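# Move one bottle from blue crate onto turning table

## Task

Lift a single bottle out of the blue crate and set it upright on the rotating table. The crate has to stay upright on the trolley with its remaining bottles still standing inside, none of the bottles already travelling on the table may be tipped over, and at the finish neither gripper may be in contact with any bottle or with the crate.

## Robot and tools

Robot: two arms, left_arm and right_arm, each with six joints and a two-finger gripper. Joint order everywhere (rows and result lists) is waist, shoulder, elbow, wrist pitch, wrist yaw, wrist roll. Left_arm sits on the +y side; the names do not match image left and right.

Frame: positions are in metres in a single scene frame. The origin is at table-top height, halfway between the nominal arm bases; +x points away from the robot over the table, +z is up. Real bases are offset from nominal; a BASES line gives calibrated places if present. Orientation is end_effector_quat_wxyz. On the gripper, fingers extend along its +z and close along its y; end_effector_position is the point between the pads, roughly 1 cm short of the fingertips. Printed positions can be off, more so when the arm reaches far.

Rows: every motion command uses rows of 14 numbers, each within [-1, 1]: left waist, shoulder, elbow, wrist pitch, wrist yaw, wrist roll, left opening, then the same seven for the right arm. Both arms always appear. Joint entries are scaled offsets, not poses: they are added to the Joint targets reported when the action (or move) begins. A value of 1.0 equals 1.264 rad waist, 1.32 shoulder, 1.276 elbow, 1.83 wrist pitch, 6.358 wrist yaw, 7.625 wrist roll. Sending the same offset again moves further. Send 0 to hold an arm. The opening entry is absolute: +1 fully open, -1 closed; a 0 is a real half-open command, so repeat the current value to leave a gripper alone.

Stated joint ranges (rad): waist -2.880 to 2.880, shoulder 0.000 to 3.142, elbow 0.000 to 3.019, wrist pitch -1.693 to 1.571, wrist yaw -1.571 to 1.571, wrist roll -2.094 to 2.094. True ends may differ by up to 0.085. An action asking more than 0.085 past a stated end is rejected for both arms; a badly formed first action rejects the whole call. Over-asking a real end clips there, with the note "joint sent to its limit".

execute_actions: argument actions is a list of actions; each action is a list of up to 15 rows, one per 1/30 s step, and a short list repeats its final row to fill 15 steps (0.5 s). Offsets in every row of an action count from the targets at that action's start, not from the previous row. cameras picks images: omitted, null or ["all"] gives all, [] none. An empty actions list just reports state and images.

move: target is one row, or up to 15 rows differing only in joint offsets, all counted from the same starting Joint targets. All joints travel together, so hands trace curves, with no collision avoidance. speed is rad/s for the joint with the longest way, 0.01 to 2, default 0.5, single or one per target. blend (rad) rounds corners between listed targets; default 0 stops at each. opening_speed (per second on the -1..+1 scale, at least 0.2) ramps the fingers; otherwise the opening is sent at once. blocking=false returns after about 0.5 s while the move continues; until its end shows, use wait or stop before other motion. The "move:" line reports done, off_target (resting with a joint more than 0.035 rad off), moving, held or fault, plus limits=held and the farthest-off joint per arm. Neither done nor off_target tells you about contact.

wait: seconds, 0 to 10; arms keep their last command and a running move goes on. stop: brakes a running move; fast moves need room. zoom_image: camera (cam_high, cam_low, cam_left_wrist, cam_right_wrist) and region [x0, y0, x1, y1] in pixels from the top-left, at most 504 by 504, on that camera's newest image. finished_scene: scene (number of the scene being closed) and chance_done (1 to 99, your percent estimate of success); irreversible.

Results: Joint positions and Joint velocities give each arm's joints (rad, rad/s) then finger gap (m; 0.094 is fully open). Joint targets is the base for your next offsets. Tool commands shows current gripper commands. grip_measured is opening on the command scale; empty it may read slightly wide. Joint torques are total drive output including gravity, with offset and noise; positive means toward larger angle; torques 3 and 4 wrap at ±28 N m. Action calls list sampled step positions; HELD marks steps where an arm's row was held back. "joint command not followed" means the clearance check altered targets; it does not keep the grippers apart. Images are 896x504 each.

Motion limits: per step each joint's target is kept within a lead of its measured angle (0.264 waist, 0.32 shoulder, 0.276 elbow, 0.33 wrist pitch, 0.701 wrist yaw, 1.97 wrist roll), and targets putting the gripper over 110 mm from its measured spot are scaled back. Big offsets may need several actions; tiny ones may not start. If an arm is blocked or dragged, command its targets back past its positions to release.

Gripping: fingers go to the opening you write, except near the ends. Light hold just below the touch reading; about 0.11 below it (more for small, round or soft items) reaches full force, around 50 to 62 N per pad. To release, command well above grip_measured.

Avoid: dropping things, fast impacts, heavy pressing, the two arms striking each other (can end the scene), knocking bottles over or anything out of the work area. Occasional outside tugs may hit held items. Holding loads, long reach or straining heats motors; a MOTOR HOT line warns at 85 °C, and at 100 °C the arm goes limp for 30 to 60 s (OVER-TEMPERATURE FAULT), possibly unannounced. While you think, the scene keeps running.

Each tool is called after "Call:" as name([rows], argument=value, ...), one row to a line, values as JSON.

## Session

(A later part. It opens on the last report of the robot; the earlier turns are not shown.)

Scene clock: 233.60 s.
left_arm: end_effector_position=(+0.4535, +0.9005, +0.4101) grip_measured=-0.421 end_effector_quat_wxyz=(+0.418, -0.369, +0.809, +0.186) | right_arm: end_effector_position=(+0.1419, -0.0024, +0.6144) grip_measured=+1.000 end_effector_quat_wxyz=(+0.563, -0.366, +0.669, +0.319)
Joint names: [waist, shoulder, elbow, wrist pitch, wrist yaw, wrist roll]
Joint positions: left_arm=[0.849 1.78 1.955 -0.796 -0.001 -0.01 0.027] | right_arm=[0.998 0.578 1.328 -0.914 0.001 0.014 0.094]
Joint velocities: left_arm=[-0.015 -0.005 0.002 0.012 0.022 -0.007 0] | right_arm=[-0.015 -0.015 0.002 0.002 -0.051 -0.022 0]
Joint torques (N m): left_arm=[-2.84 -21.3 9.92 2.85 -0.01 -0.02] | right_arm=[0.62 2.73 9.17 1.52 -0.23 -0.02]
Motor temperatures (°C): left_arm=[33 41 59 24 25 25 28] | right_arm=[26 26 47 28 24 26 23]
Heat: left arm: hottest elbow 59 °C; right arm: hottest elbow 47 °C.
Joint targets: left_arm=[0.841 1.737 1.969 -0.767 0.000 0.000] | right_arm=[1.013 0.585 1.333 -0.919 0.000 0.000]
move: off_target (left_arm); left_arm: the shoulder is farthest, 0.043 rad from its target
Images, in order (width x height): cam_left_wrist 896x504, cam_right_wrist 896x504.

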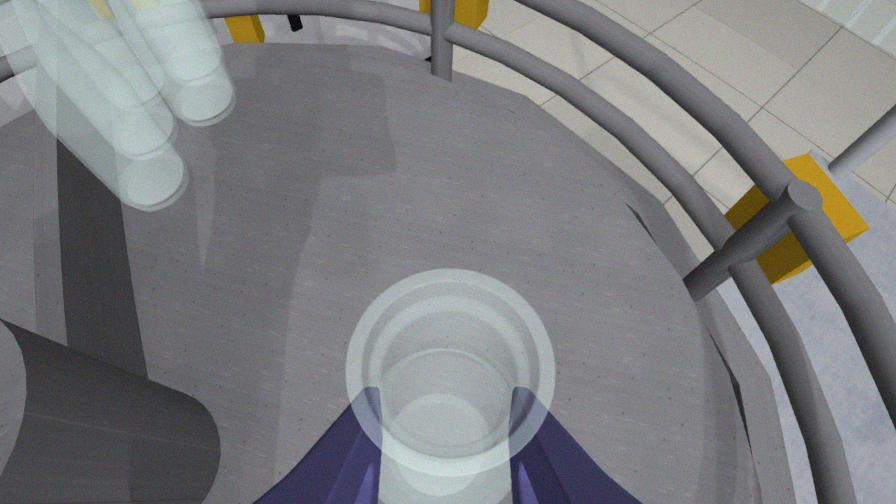

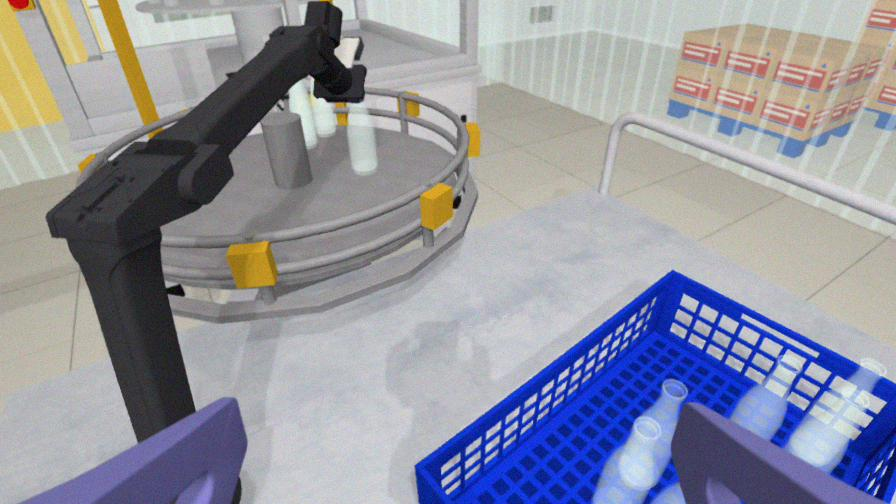

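Call:
move(target=[0,-0.0061,-0.0298,0.0186,0,0,-0.6,0,0,0,0,0,0,1.0], speed=0.04, cameras=["cam_left_wrist", "cam_right_wrist"])

Scene clock: 244.10 s.
left_arm: end_effector_position=(+0.4532, +0.9001, +0.4010) grip_measured=-0.421 end_effector_quat_wxyz=(+0.420, -0.369, +0.808, +0.187) | right_arm: end_effector_position=(+0.1419, -0.0024, +0.6144) grip_measured=+1.000 end_effector_quat_wxyz=(+0.563, -0.366, +0.669, +0.319)
Joint names: [waist, shoulder, elbow, wrist pitch, wrist yaw, wrist roll]
Joint positions: left_arm=[0.849 1.772 1.917 -0.761 -0.001 -0.01 0.027] | right_arm=[0.998 0.578 1.328 -0.914 0.001 0.014 0.094]
Joint velocities: left_arm=[-0.005 -0.005 0.002 -0.002 0.066 0.022 0] | right_arm=[-0.005 -0.015 0.007 -0.002 -0.037 -0.037 0]
Joint torques (N m): left_arm=[-2.14 -21.13 10.07 3.07 0.01 0.01] | right_arm=[0.56 2.73 9.16 1.51 -0.23 -0.02]
Motor temperatures (°C): left_arm=[33 42 57 24 25 25 28] | right_arm=[26 26 47 28 24 26 23]
Heat: left arm: hottest elbow 57 °C; right arm: hottest elbow 47 °C.
Joint targets: left_arm=[0.841 1.729 1.931 -0.733 0.000 0.000] | right_arm=[1.013 0.585 1.333 -0.919 0.000 0.000]
move: off_target (left_arm); left_arm: the shoulder is farthest, 0.043 rad from its target
Images, in order (width x height): cam_left_wrist 896x504, cam_right_wrist 896x504.

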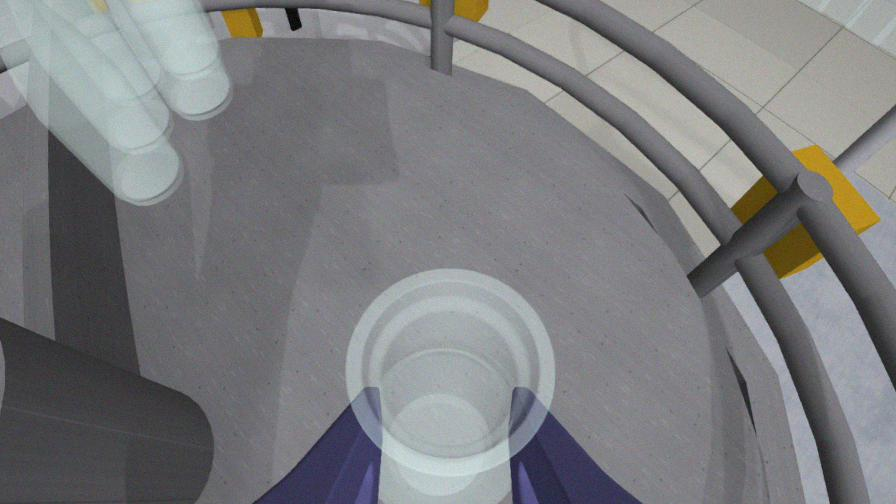

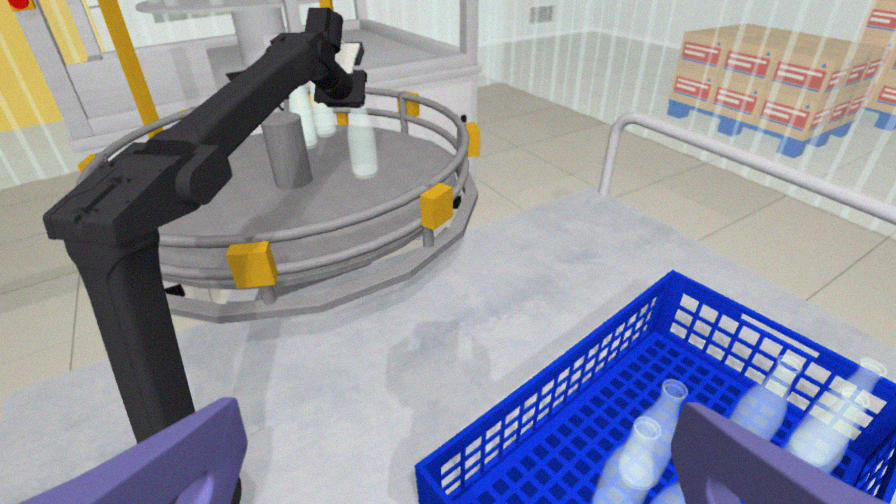

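Call:
zoom_image(camera="cam_right_wrist", region=[260, 60, 440, 200])

Call:
zoom_image(camera="cam_left_wrist", region=[0, 60, 320, 340])

Scaled by 2.800 from the camera's 896x504 image, which has a finer 1280x720 frame.

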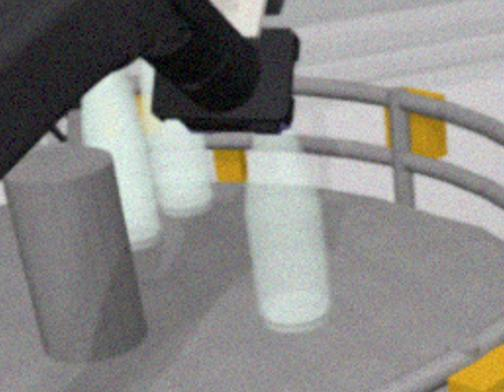

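Scaled by 1.575 from the camera's 896x504 image, which has a finer 1280x720 frame.

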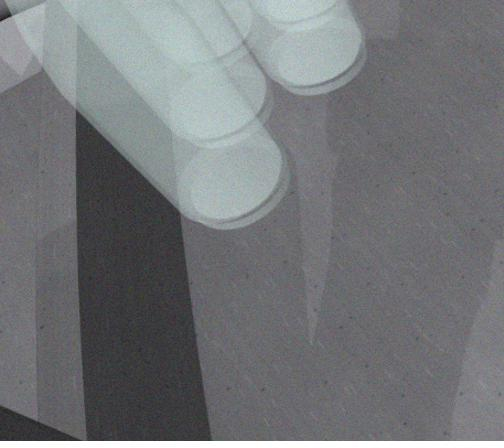

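Call:
move(target=[0,-0.0034,-0.0341,0.0190,0,0,-0.6,0,0,0,0,0,0,1.0], speed=0.06, cameras=["cam_left_wrist", "cam_right_wrist"])

Scene clock: 287.63 s.
left_arm: end_effector_position=(+0.4529, +0.8998, +0.3853) grip_measured=-0.421 end_effector_quat_wxyz=(+0.417, -0.369, +0.809, +0.186) | right_arm: end_effector_position=(+0.1419, -0.0024, +0.6144) grip_measured=+1.000 end_effector_quat_wxyz=(+0.563, -0.366, +0.669, +0.319)
Joint names: [waist, shoulder, elbow, wrist pitch, wrist yaw, wrist roll]
Joint positions: left_arm=[0.849 1.767 1.872 -0.727 -0.001 -0.01 0.027] | right_arm=[0.998 0.578 1.328 -0.914 0.001 0.014 0.094]
Joint velocities: left_arm=[-0.005 -0.015 -0.002 0.012 -0.051 -0.007 -0.001] | right_arm=[-0.015 0.005 -0.022 0.012 0.037 -0.051 0]
Joint torques (N m): left_arm=[-2.9 -21.07 10.06 2.88 0.02 0.01] | right_arm=[0.62 2.73 9.16 1.52 -0.23 -0.03]
Motor temperatures (°C): left_arm=[32 44 55 24 25 25 28] | right_arm=[26 26 47 28 24 26 23]
Heat: left arm: hottest elbow 55 °C; right arm: hottest elbow 47 °C.
Joint targets: left_arm=[0.841 1.724 1.887 -0.699 0.000 0.000] | right_arm=[1.013 0.585 1.333 -0.919 0.000 0.000]
move: off_target (left_arm); left_arm: the shoulder is farthest, 0.043 rad from its target
Images, in order (width x height): cam_left_wrist 896x504, cam_right_wrist 896x504.

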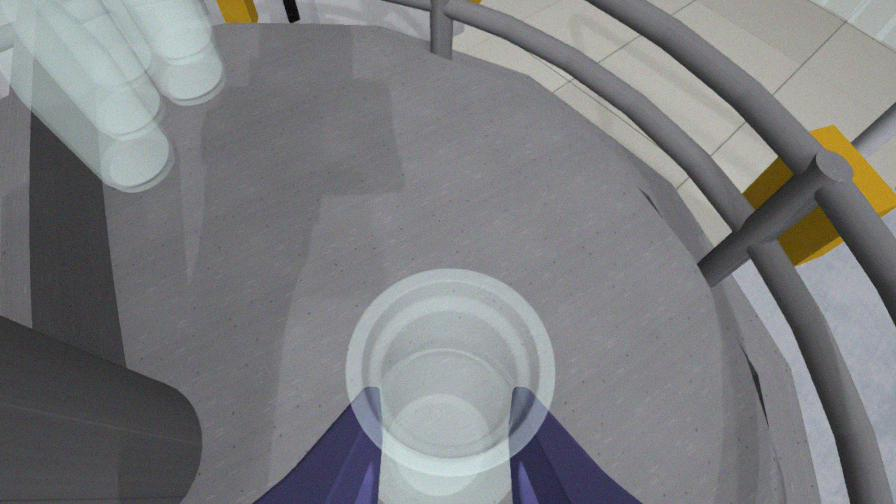

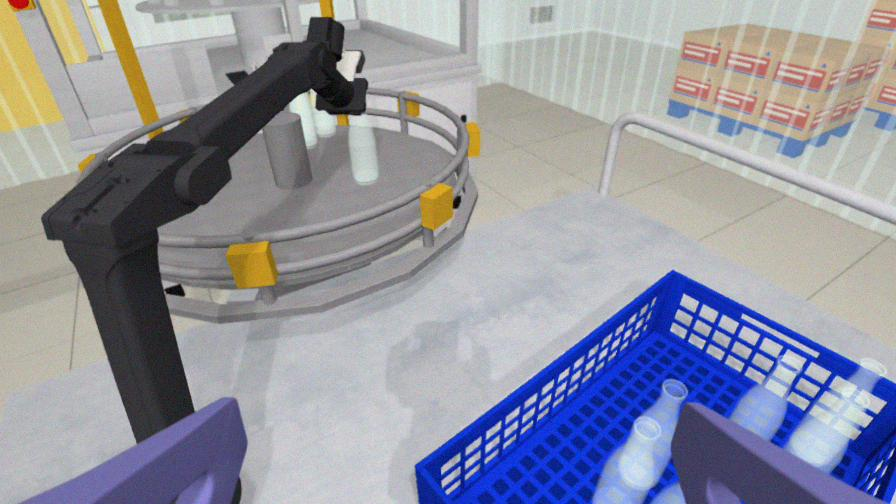

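Call:
zoom_image(camera="cam_left_wrist", region=[40, 20, 320, 260])

Call:
zoom_image(camera="cam_right_wrist", region=[260, 70, 440, 210])

Scaled by 1.800 from the camera's 896x504 image, which has a finer 1280x720 frame.

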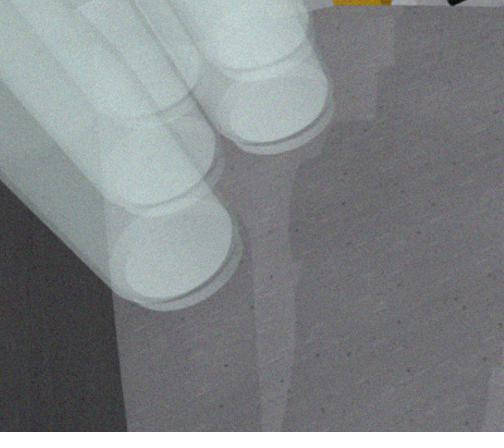

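Scaled by 2.800 from the camera's 896x504 image, which has a finer 1280x720 frame.

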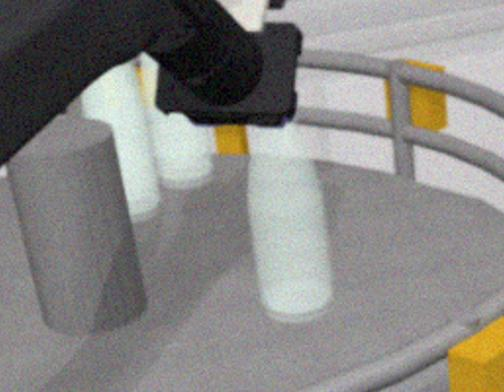

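Call:
move([
  [0,-0.0053,-0.0439,0.0273,0,0,-0.6,0,0,0,0,0,0,1.0],
  [0,-0.0061,-0.0614,0.0390,0,0,-0.6,0,0,0,0,0,0,1.0],
], speed=[0.09,0.03], blend=[0.01,0], cameras=["cam_left_wrist", "cam_right_wrist"])

Scene clock: 317.53 s.
left_arm: end_effector_position=(+0.4521, +0.8989, +0.3734) grip_measured=-0.421 end_effector_quat_wxyz=(+0.428, -0.367, +0.804, +0.191) | right_arm: end_effector_position=(+0.1419, -0.0024, +0.6144) grip_measured=+1.000 end_effector_quat_wxyz=(+0.563, -0.366, +0.669, +0.319)
Joint names: [waist, shoulder, elbow, wrist pitch, wrist yaw, wrist roll]
Joint positions: left_arm=[0.849 1.749 1.802 -0.647 -0.001 -0.01 0.027] | right_arm=[0.998 0.578 1.328 -0.914 0.001 0.014 0.094]
Joint velocities: left_arm=[-0.015 0.005 0.002 -0.012 0.007 -0.007 0.001] | right_arm=[0.005 -0.015 -0.002 -0.007 -0.037 0.007 0]
Joint torques (N m): left_arm=[-1.9 -20.6 9.59 2.47 -0.01 -0.05] | right_arm=[0.62 2.67 9.16 1.52 -0.23 -0.02]
Motor temperatures (°C): left_arm=[32 45 57 24 25 25 29] | right_arm=[26 26 47 28 24 26 23]
Heat: left arm: hottest elbow 57 °C; right arm: hottest elbow 47 °C.
Joint targets: left_arm=[0.841 1.716 1.809 -0.628 0.000 0.000] | right_arm=[1.013 0.585 1.333 -0.919 0.000 0.000]
move: done
Images, in order (width x height): cam_left_wrist 896x504, cam_right_wrist 896x504.

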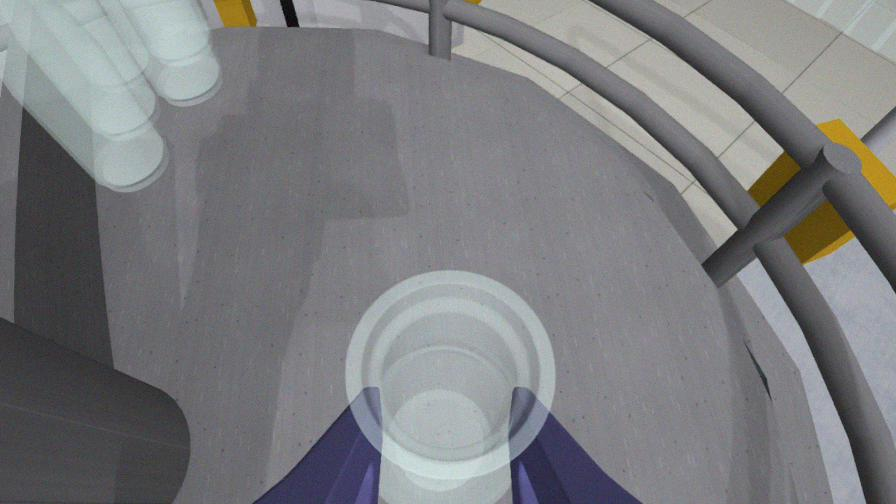

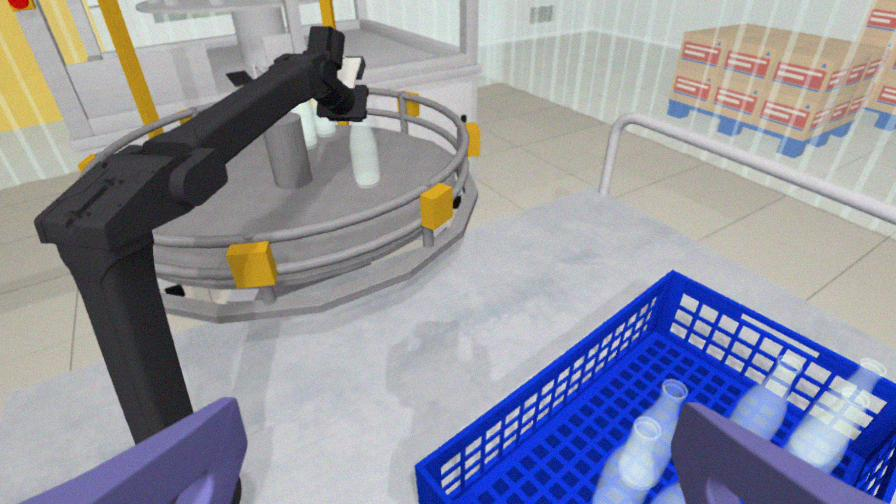

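Call:
wait(seconds=0, cameras=["cam_left_wrist", "cam_right_wrist"])

Call:
zoom_image(camera="cam_left_wrist", region=[300, 230, 620, 504])

Call:
zoom_image(camera="cam_right_wrist", region=[260, 70, 440, 210])

Scene clock: 355.30 s.
left_arm: end_effector_position=(+0.4524, +0.8987, +0.3735) grip_measured=-0.421 end_effector_quat_wxyz=(+0.429, -0.366, +0.804, +0.191) | right_arm: end_effector_position=(+0.1419, -0.0024, +0.6144) grip_measured=+1.000 end_effector_quat_wxyz=(+0.563, -0.366, +0.669, +0.319)
Joint names: [waist, shoulder, elbow, wrist pitch, wrist yaw, wrist roll]
Joint positions: left_arm=[0.849 1.749 1.802 -0.647 -0.001 -0.01 0.027] | right_arm=[0.998 0.578 1.328 -0.914 0.001 0.014 0.094]
Joint velocities: left_arm=[-0.015 -0.005 -0.002 -0.017 -0.007 -0.007 0.001] | right_arm=[-0.024 -0.015 0.002 -0.017 0.037 0.022 0]
Joint torques (N m): left_arm=[-2.43 -20.07 9.52 2.62 0 0.01] | right_arm=[0.62 2.67 9.17 1.52 -0.24 -0.02]
Motor temperatures (°C): left_arm=[32 41 56 24 25 25 29] | right_arm=[26 26 47 28 24 26 23]
Heat: left arm: hottest elbow 56 °C; right arm: hottest elbow 47 °C.
Joint targets: left_arm=[0.841 1.716 1.809 -0.627 0.000 0.000] | right_arm=[1.013 0.585 1.333 -0.919 0.000 0.000]
Tool commands: left_gripper/opening=-0.6 right_gripper/opening=+1.0
Images, in order (width x height): cam_left_wrist 896x504, cam_right_wrist 896x504.

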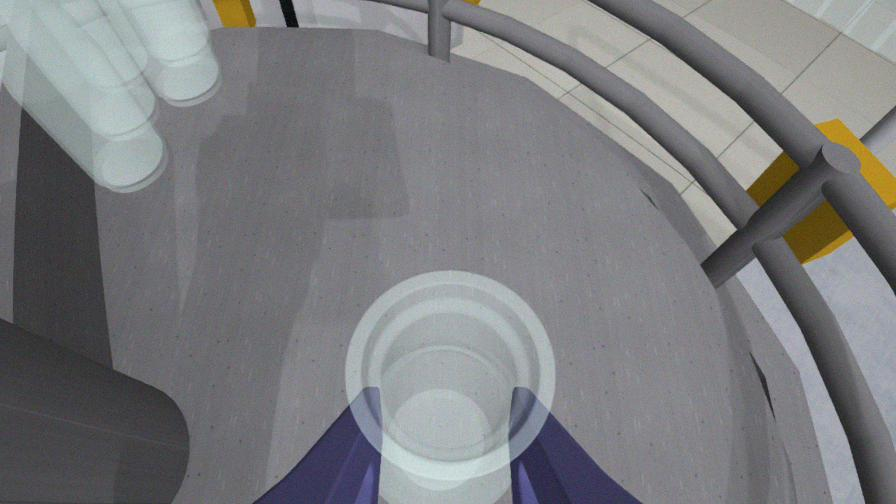

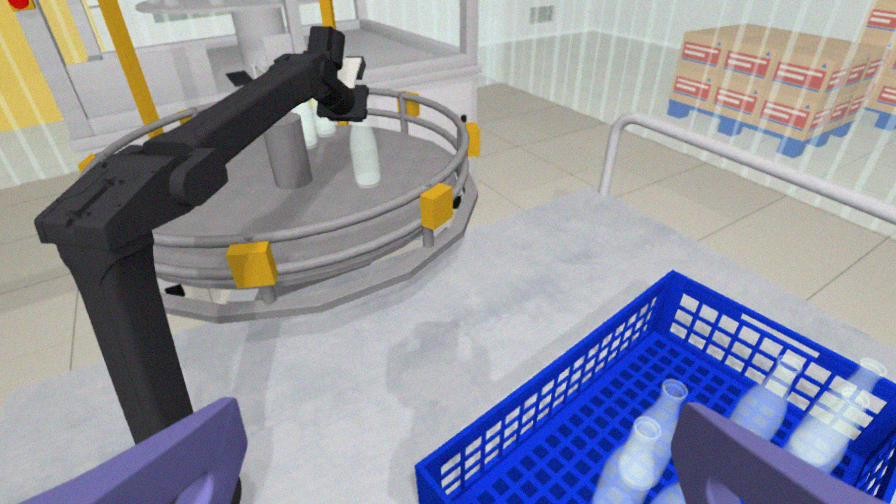

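Scaled by 1.575 from the camera's 896x504 image, which has a finer 1280x720 frame.

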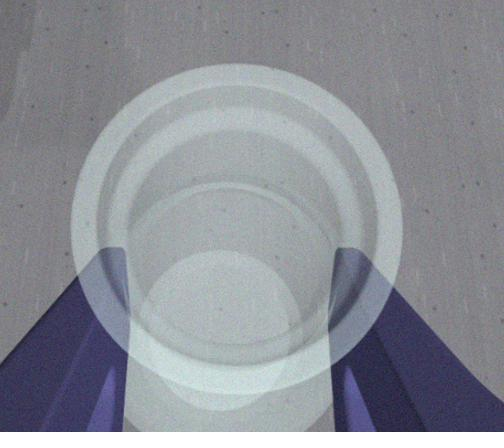

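Scaled by 2.800 from the camera's 896x504 image, which has a finer 1280x720 frame.

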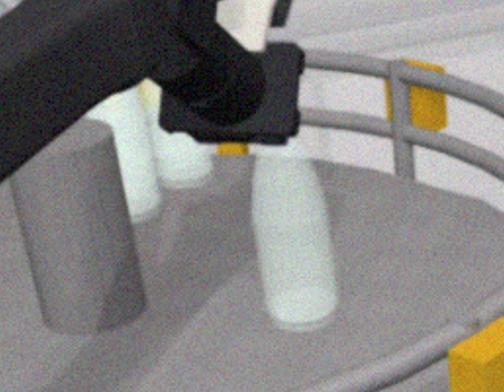

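Call:
execute_actions(actions=[], cameras=["cam_left_wrist", "cam_right_wrist", "cam_high"])

Scene clock: 371.67 s.
left_arm: end_effector_position=(+0.4524, +0.8987, +0.3735) grip_measured=-0.421 end_effector_quat_wxyz=(+0.429, -0.366, +0.804, +0.191) | right_arm: end_effector_position=(+0.1419, -0.0024, +0.6144) grip_measured=+1.000 end_effector_quat_wxyz=(+0.563, -0.366, +0.669, +0.319)
Joint names: [waist, shoulder, elbow, wrist pitch, wrist yaw, wrist roll]
Joint positions: left_arm=[0.849 1.749 1.802 -0.647 -0.001 -0.01 0.027] | right_arm=[0.998 0.578 1.328 -0.914 0.001 0.014 0.094]
Joint velocities: left_arm=[-0.005 0.005 0.007 0.007 -0.022 0.022 -0.001] | right_arm=[0.005 0.005 -0.007 -0.017 -0.037 0.007 0]
Joint torques (N m): left_arm=[-2.55 -20.31 9.48 2.66 -0.01 -0.02] | right_arm=[0.62 2.73 9.16 1.52 -0.23 -0.02]
Motor temperatures (°C): left_arm=[32 41 56 24 25 25 29] | right_arm=[26 26 47 28 24 26 23]
Heat: left arm: hottest elbow 56 °C; right arm: hottest elbow 47 °C.
Joint targets: left_arm=[0.841 1.716 1.809 -0.627 0.000 0.000] | right_arm=[1.013 0.585 1.333 -0.919 0.000 0.000]
Tool commands: left_gripper/opening=-0.6 right_gripper/opening=+1.0
Images, in order (width x height): cam_high 896x504, cam_left_wrist 896x504, cam_right_wrist 896x504.

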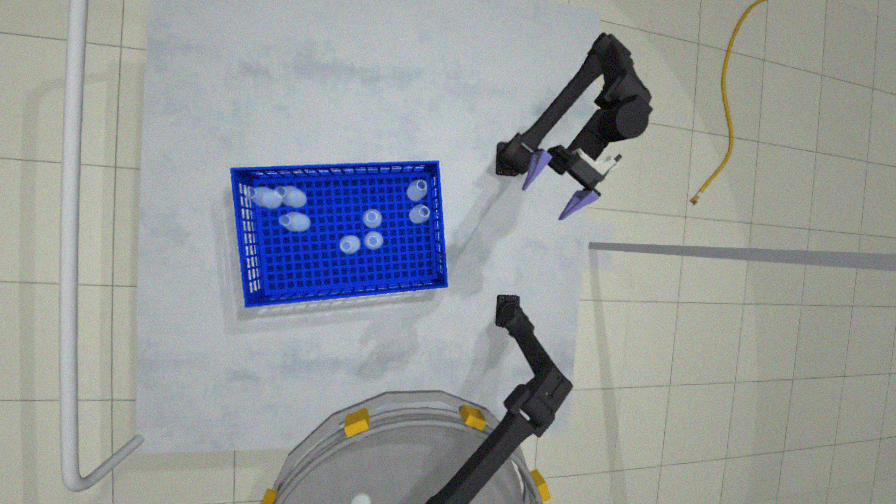

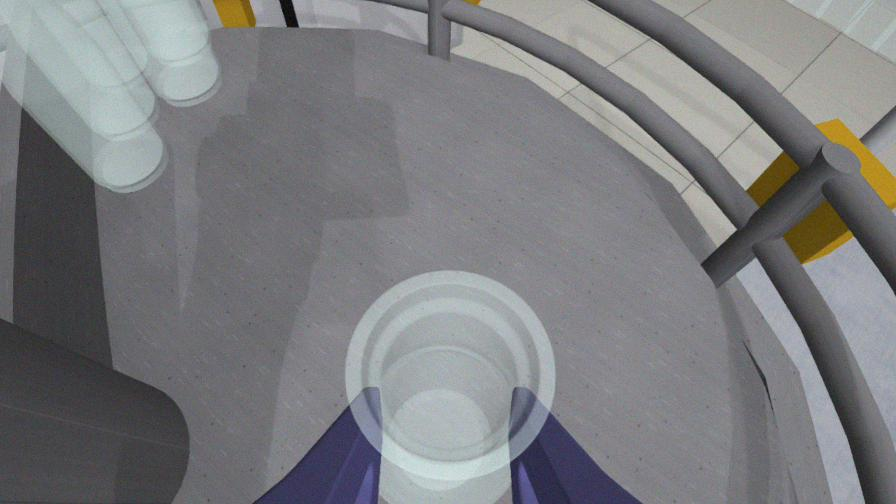

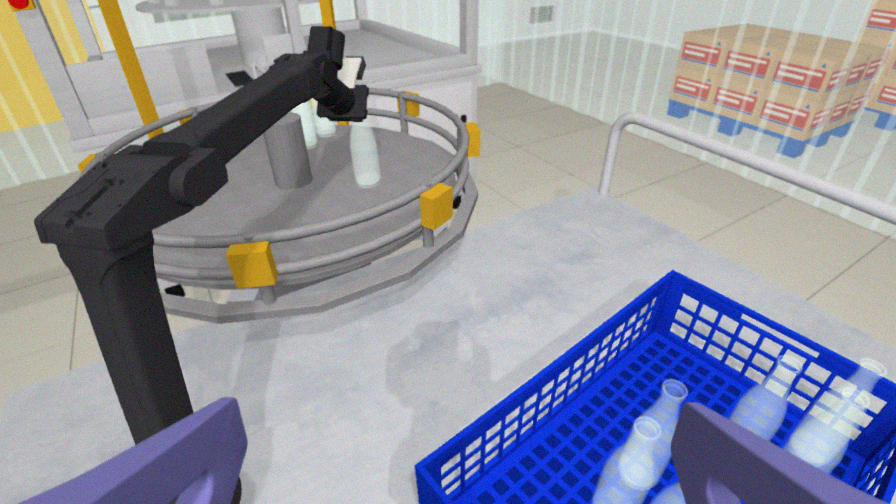

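Call:
execute_actions([
  [[0,0,0,0,0,0,1.0,0,0,0,0,0,0,1.0]],
], cameras=[])

Call:
move(target=[0,-0.19,0,-0.1257,0,0,1.0,0,0,0,0,0,0,1.0], speed=0.45, cameras=["cam_left_wrist", "cam_right_wrist"])

Scene clock: 410.17 s.
left_arm: end_effector_position=(+0.4495, +0.8954, +0.3890) grip_measured=+0.998 end_effector_quat_wxyz=(+0.439, -0.364, +0.798, +0.195) | right_arm: end_effector_position=(+0.1419, -0.0024, +0.6144) grip_measured=+1.000 end_effector_quat_wxyz=(+0.563, -0.366, +0.669, +0.319)
Joint names: [waist, shoulder, elbow, wrist pitch, wrist yaw, wrist roll]
Joint positions: left_arm=[0.849 1.729 1.802 -0.642 -0.001 -0.009 0.094] | right_arm=[0.998 0.578 1.328 -0.914 0.001 0.014 0.094]
Joint velocities: left_arm=[-0.005 -0.005 -0.022 -0.007 -0.066 0.022 0] | right_arm=[-0.005 -0.005 -0.027 -0.012 0.051 0.007 0]
Joint torques (N m): left_arm=[-2.73 -18.43 9.48 2.47 0.04 -0.06] | right_arm=[0.62 2.67 9.16 1.51 -0.23 -0.03]
Motor temperatures (°C): left_arm=[32 41 56 24 25 25 29] | right_arm=[26 26 47 27 24 26 23]
Heat: left arm: hottest elbow 56 °C; right arm: hottest elbow 47 °C.
Joint targets: left_arm=[0.841 1.716 1.809 -0.628 0.000 0.000] | right_arm=[1.013 0.585 1.333 -0.919 0.000 0.000]
Step readings (joint positions of left_arm | right_arm):
0: [0.849 1.749 1.802 -0.647 -0.001 -0.010] | [0.998 0.578 1.328 -0.914 0.001 0.014]
1: [0.849 1.749 1.802 -0.647 -0.001 -0.010] | [0.998 0.578 1.328 -0.914 0.001 0.014]
2: [0.849 1.749 1.802 -0.647 -0.001 -0.009] | [0.998 0.578 1.328 -0.914 0.001 0.014]
4: [0.849 1.746 1.802 -0.645 -0.001 -0.009] | [0.998 0.578 1.328 -0.914 0.001 0.014]
8: [0.849 1.738 1.802 -0.643 -0.001 -0.009] | [0.998 0.578 1.328 -0.914 0.001 0.014]
15: [0.849 1.729 1.802 -0.642 -0.001 -0.009] | [0.998 0.578 1.328 -0.914 0.001 0.014]
No camera images: "cameras" was empty.

Scene clock: 411.60 s.
left_arm: end_effector_position=(+0.3730, +0.8091, +0.5209) grip_measured=+0.998 end_effector_quat_wxyz=(+0.461, -0.358, +0.786, +0.205) | right_arm: end_effector_position=(+0.1419, -0.0024, +0.6144) grip_measured=+1.000 end_effector_quat_wxyz=(+0.563, -0.366, +0.669, +0.319)
Joint names: [waist, shoulder, elbow, wrist pitch, wrist yaw, wrist roll]
Joint positions: left_arm=[0.849 1.458 1.798 -0.852 -0.001 -0.009 0.094] | right_arm=[0.998 0.578 1.328 -0.914 0.001 0.014 0.094]
Joint velocities: left_arm=[-0.005 0.005 -0.007 -0.007 -0.007 -0.037 0] | right_arm=[-0.005 -0.005 -0.012 -0.002 0.007 -0.051 0]
Joint torques (N m): left_arm=[-2.78 -12.57 9.48 1.63 0 -0.03] | right_arm=[0.62 2.67 9.16 1.52 -0.23 -0.02]
Motor temperatures (°C): left_arm=[32 41 56 24 25 25 29] | right_arm=[26 26 47 27 24 26 23]
Heat: left arm: hottest elbow 56 °C; right arm: hottest elbow 47 °C.
Joint targets: left_arm=[0.841 1.465 1.809 -0.857 0.000 0.000] | right_arm=[1.013 0.585 1.333 -0.919 0.000 0.000]
move: done
Images, in order (width x height): cam_left_wrist 896x504, cam_right_wrist 896x504.

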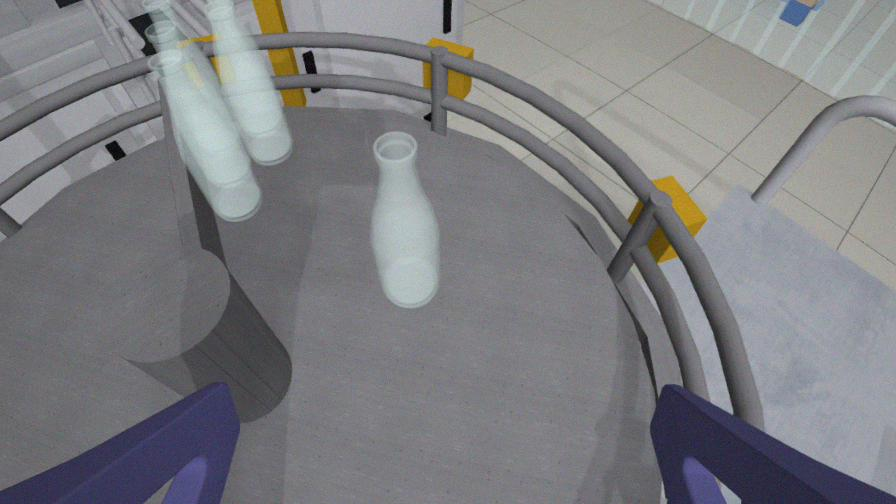

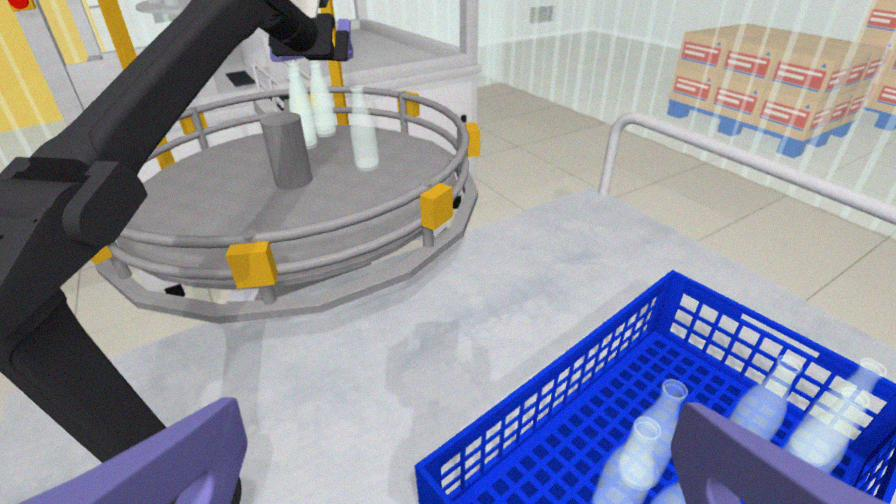

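The bottle is standing upright and riding on the disc. I'll wait until it joins the queue.

Call:
wait(seconds=4, cameras=["cam_left_wrist", "cam_right_wrist", "cam_high"])

Scene clock: 417.23 s.
left_arm: end_effector_position=(+0.3730, +0.8091, +0.5209) grip_measured=+0.998 end_effector_quat_wxyz=(+0.461, -0.358, +0.786, +0.205) | right_arm: end_effector_position=(+0.1419, -0.0024, +0.6144) grip_measured=+1.000 end_effector_quat_wxyz=(+0.563, -0.366, +0.669, +0.319)
Joint names: [waist, shoulder, elbow, wrist pitch, wrist yaw, wrist roll]
Joint positions: left_arm=[0.849 1.458 1.798 -0.852 -0.001 -0.009 0.094] | right_arm=[0.998 0.578 1.328 -0.914 0.001 0.014 0.094]
Joint velocities: left_arm=[-0.005 -0.005 0.017 0.007 0.007 -0.007 0] | right_arm=[0.005 -0.024 -0.007 0.002 -0.037 -0.037 0]
Joint torques (N m): left_arm=[-2.32 -12.69 9.51 1.65 0.02 -0.06] | right_arm=[0.62 2.73 9.16 1.52 -0.23 -0.02]
Motor temperatures (°C): left_arm=[32 40 55 23 25 25 28] | right_arm=[26 26 47 27 24 26 23]
Heat: left arm: hottest elbow 55 °C; right arm: hottest elbow 47 °C.
Joint targets: left_arm=[0.841 1.465 1.809 -0.857 0.000 0.000] | right_arm=[1.013 0.585 1.333 -0.919 0.000 0.000]
Tool commands: left_gripper/opening=+1.0 right_gripper/opening=+1.0
wait: 4.00 s; at rest from the start
Images, in order (width x height): cam_high 896x504, cam_left_wrist 896x504, cam_right_wrist 896x504.

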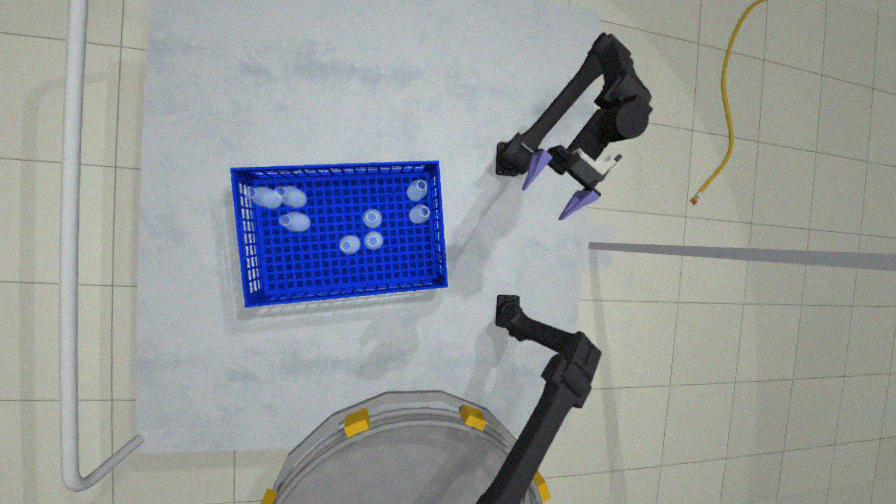

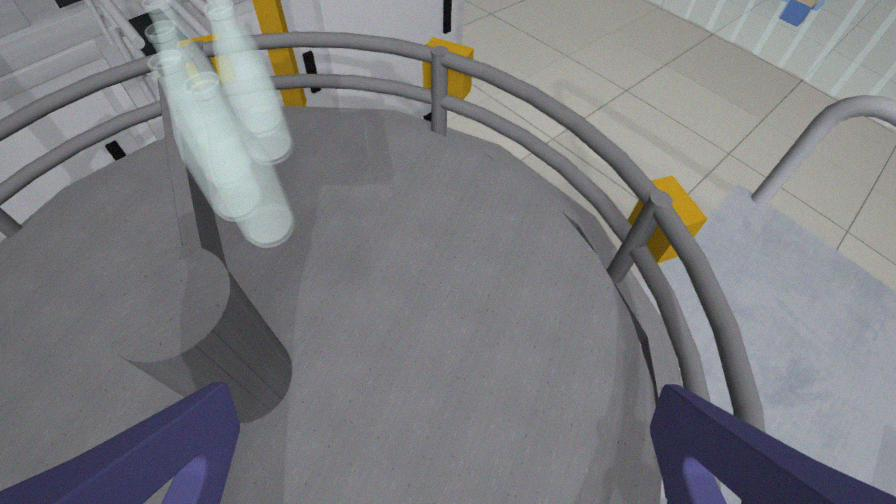

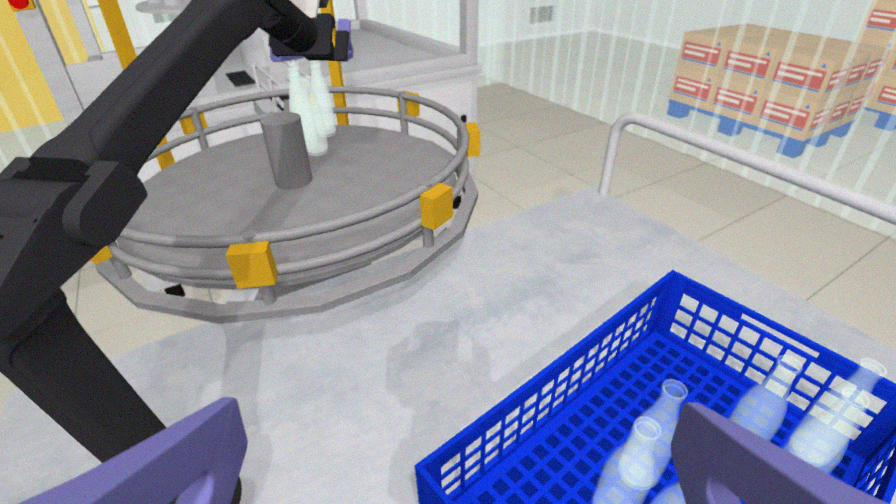

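Call:
zoom_image(camera="cam_left_wrist", region=[100, 0, 400, 260])

Call:
zoom_image(camera="cam_right_wrist", region=[230, 40, 480, 220])

Call:
zoom_image(camera="cam_high", region=[220, 150, 460, 320])

Scaled by 1.680 from the camera's 896x504 image, which has a finer 1280x720 frame.

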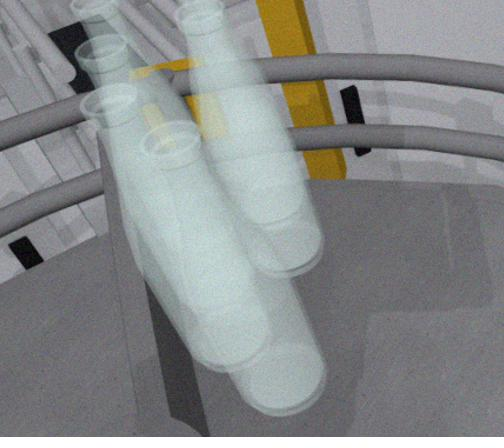

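Scaled by 2.016 from the camera's 896x504 image, which has a finer 1280x720 frame.

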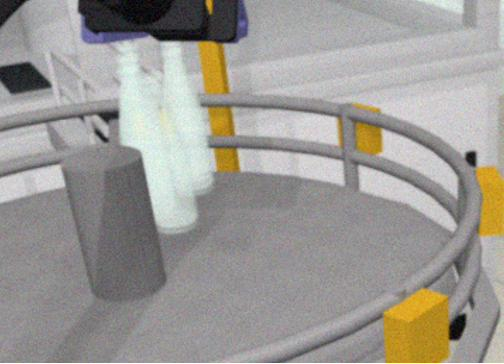

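Scaled by 2.100 from the camera's 896x504 image, which has a finer 1280x720 frame.

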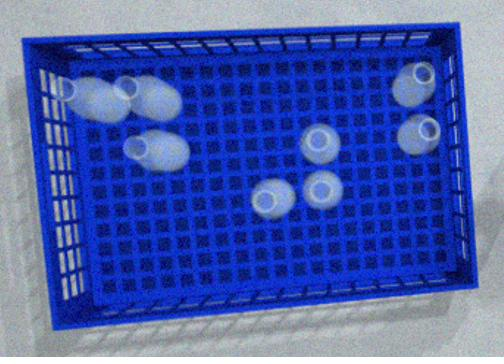

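Call:
finished_scene(scene=2, chance_done=94)

The scene is finished: the task was done.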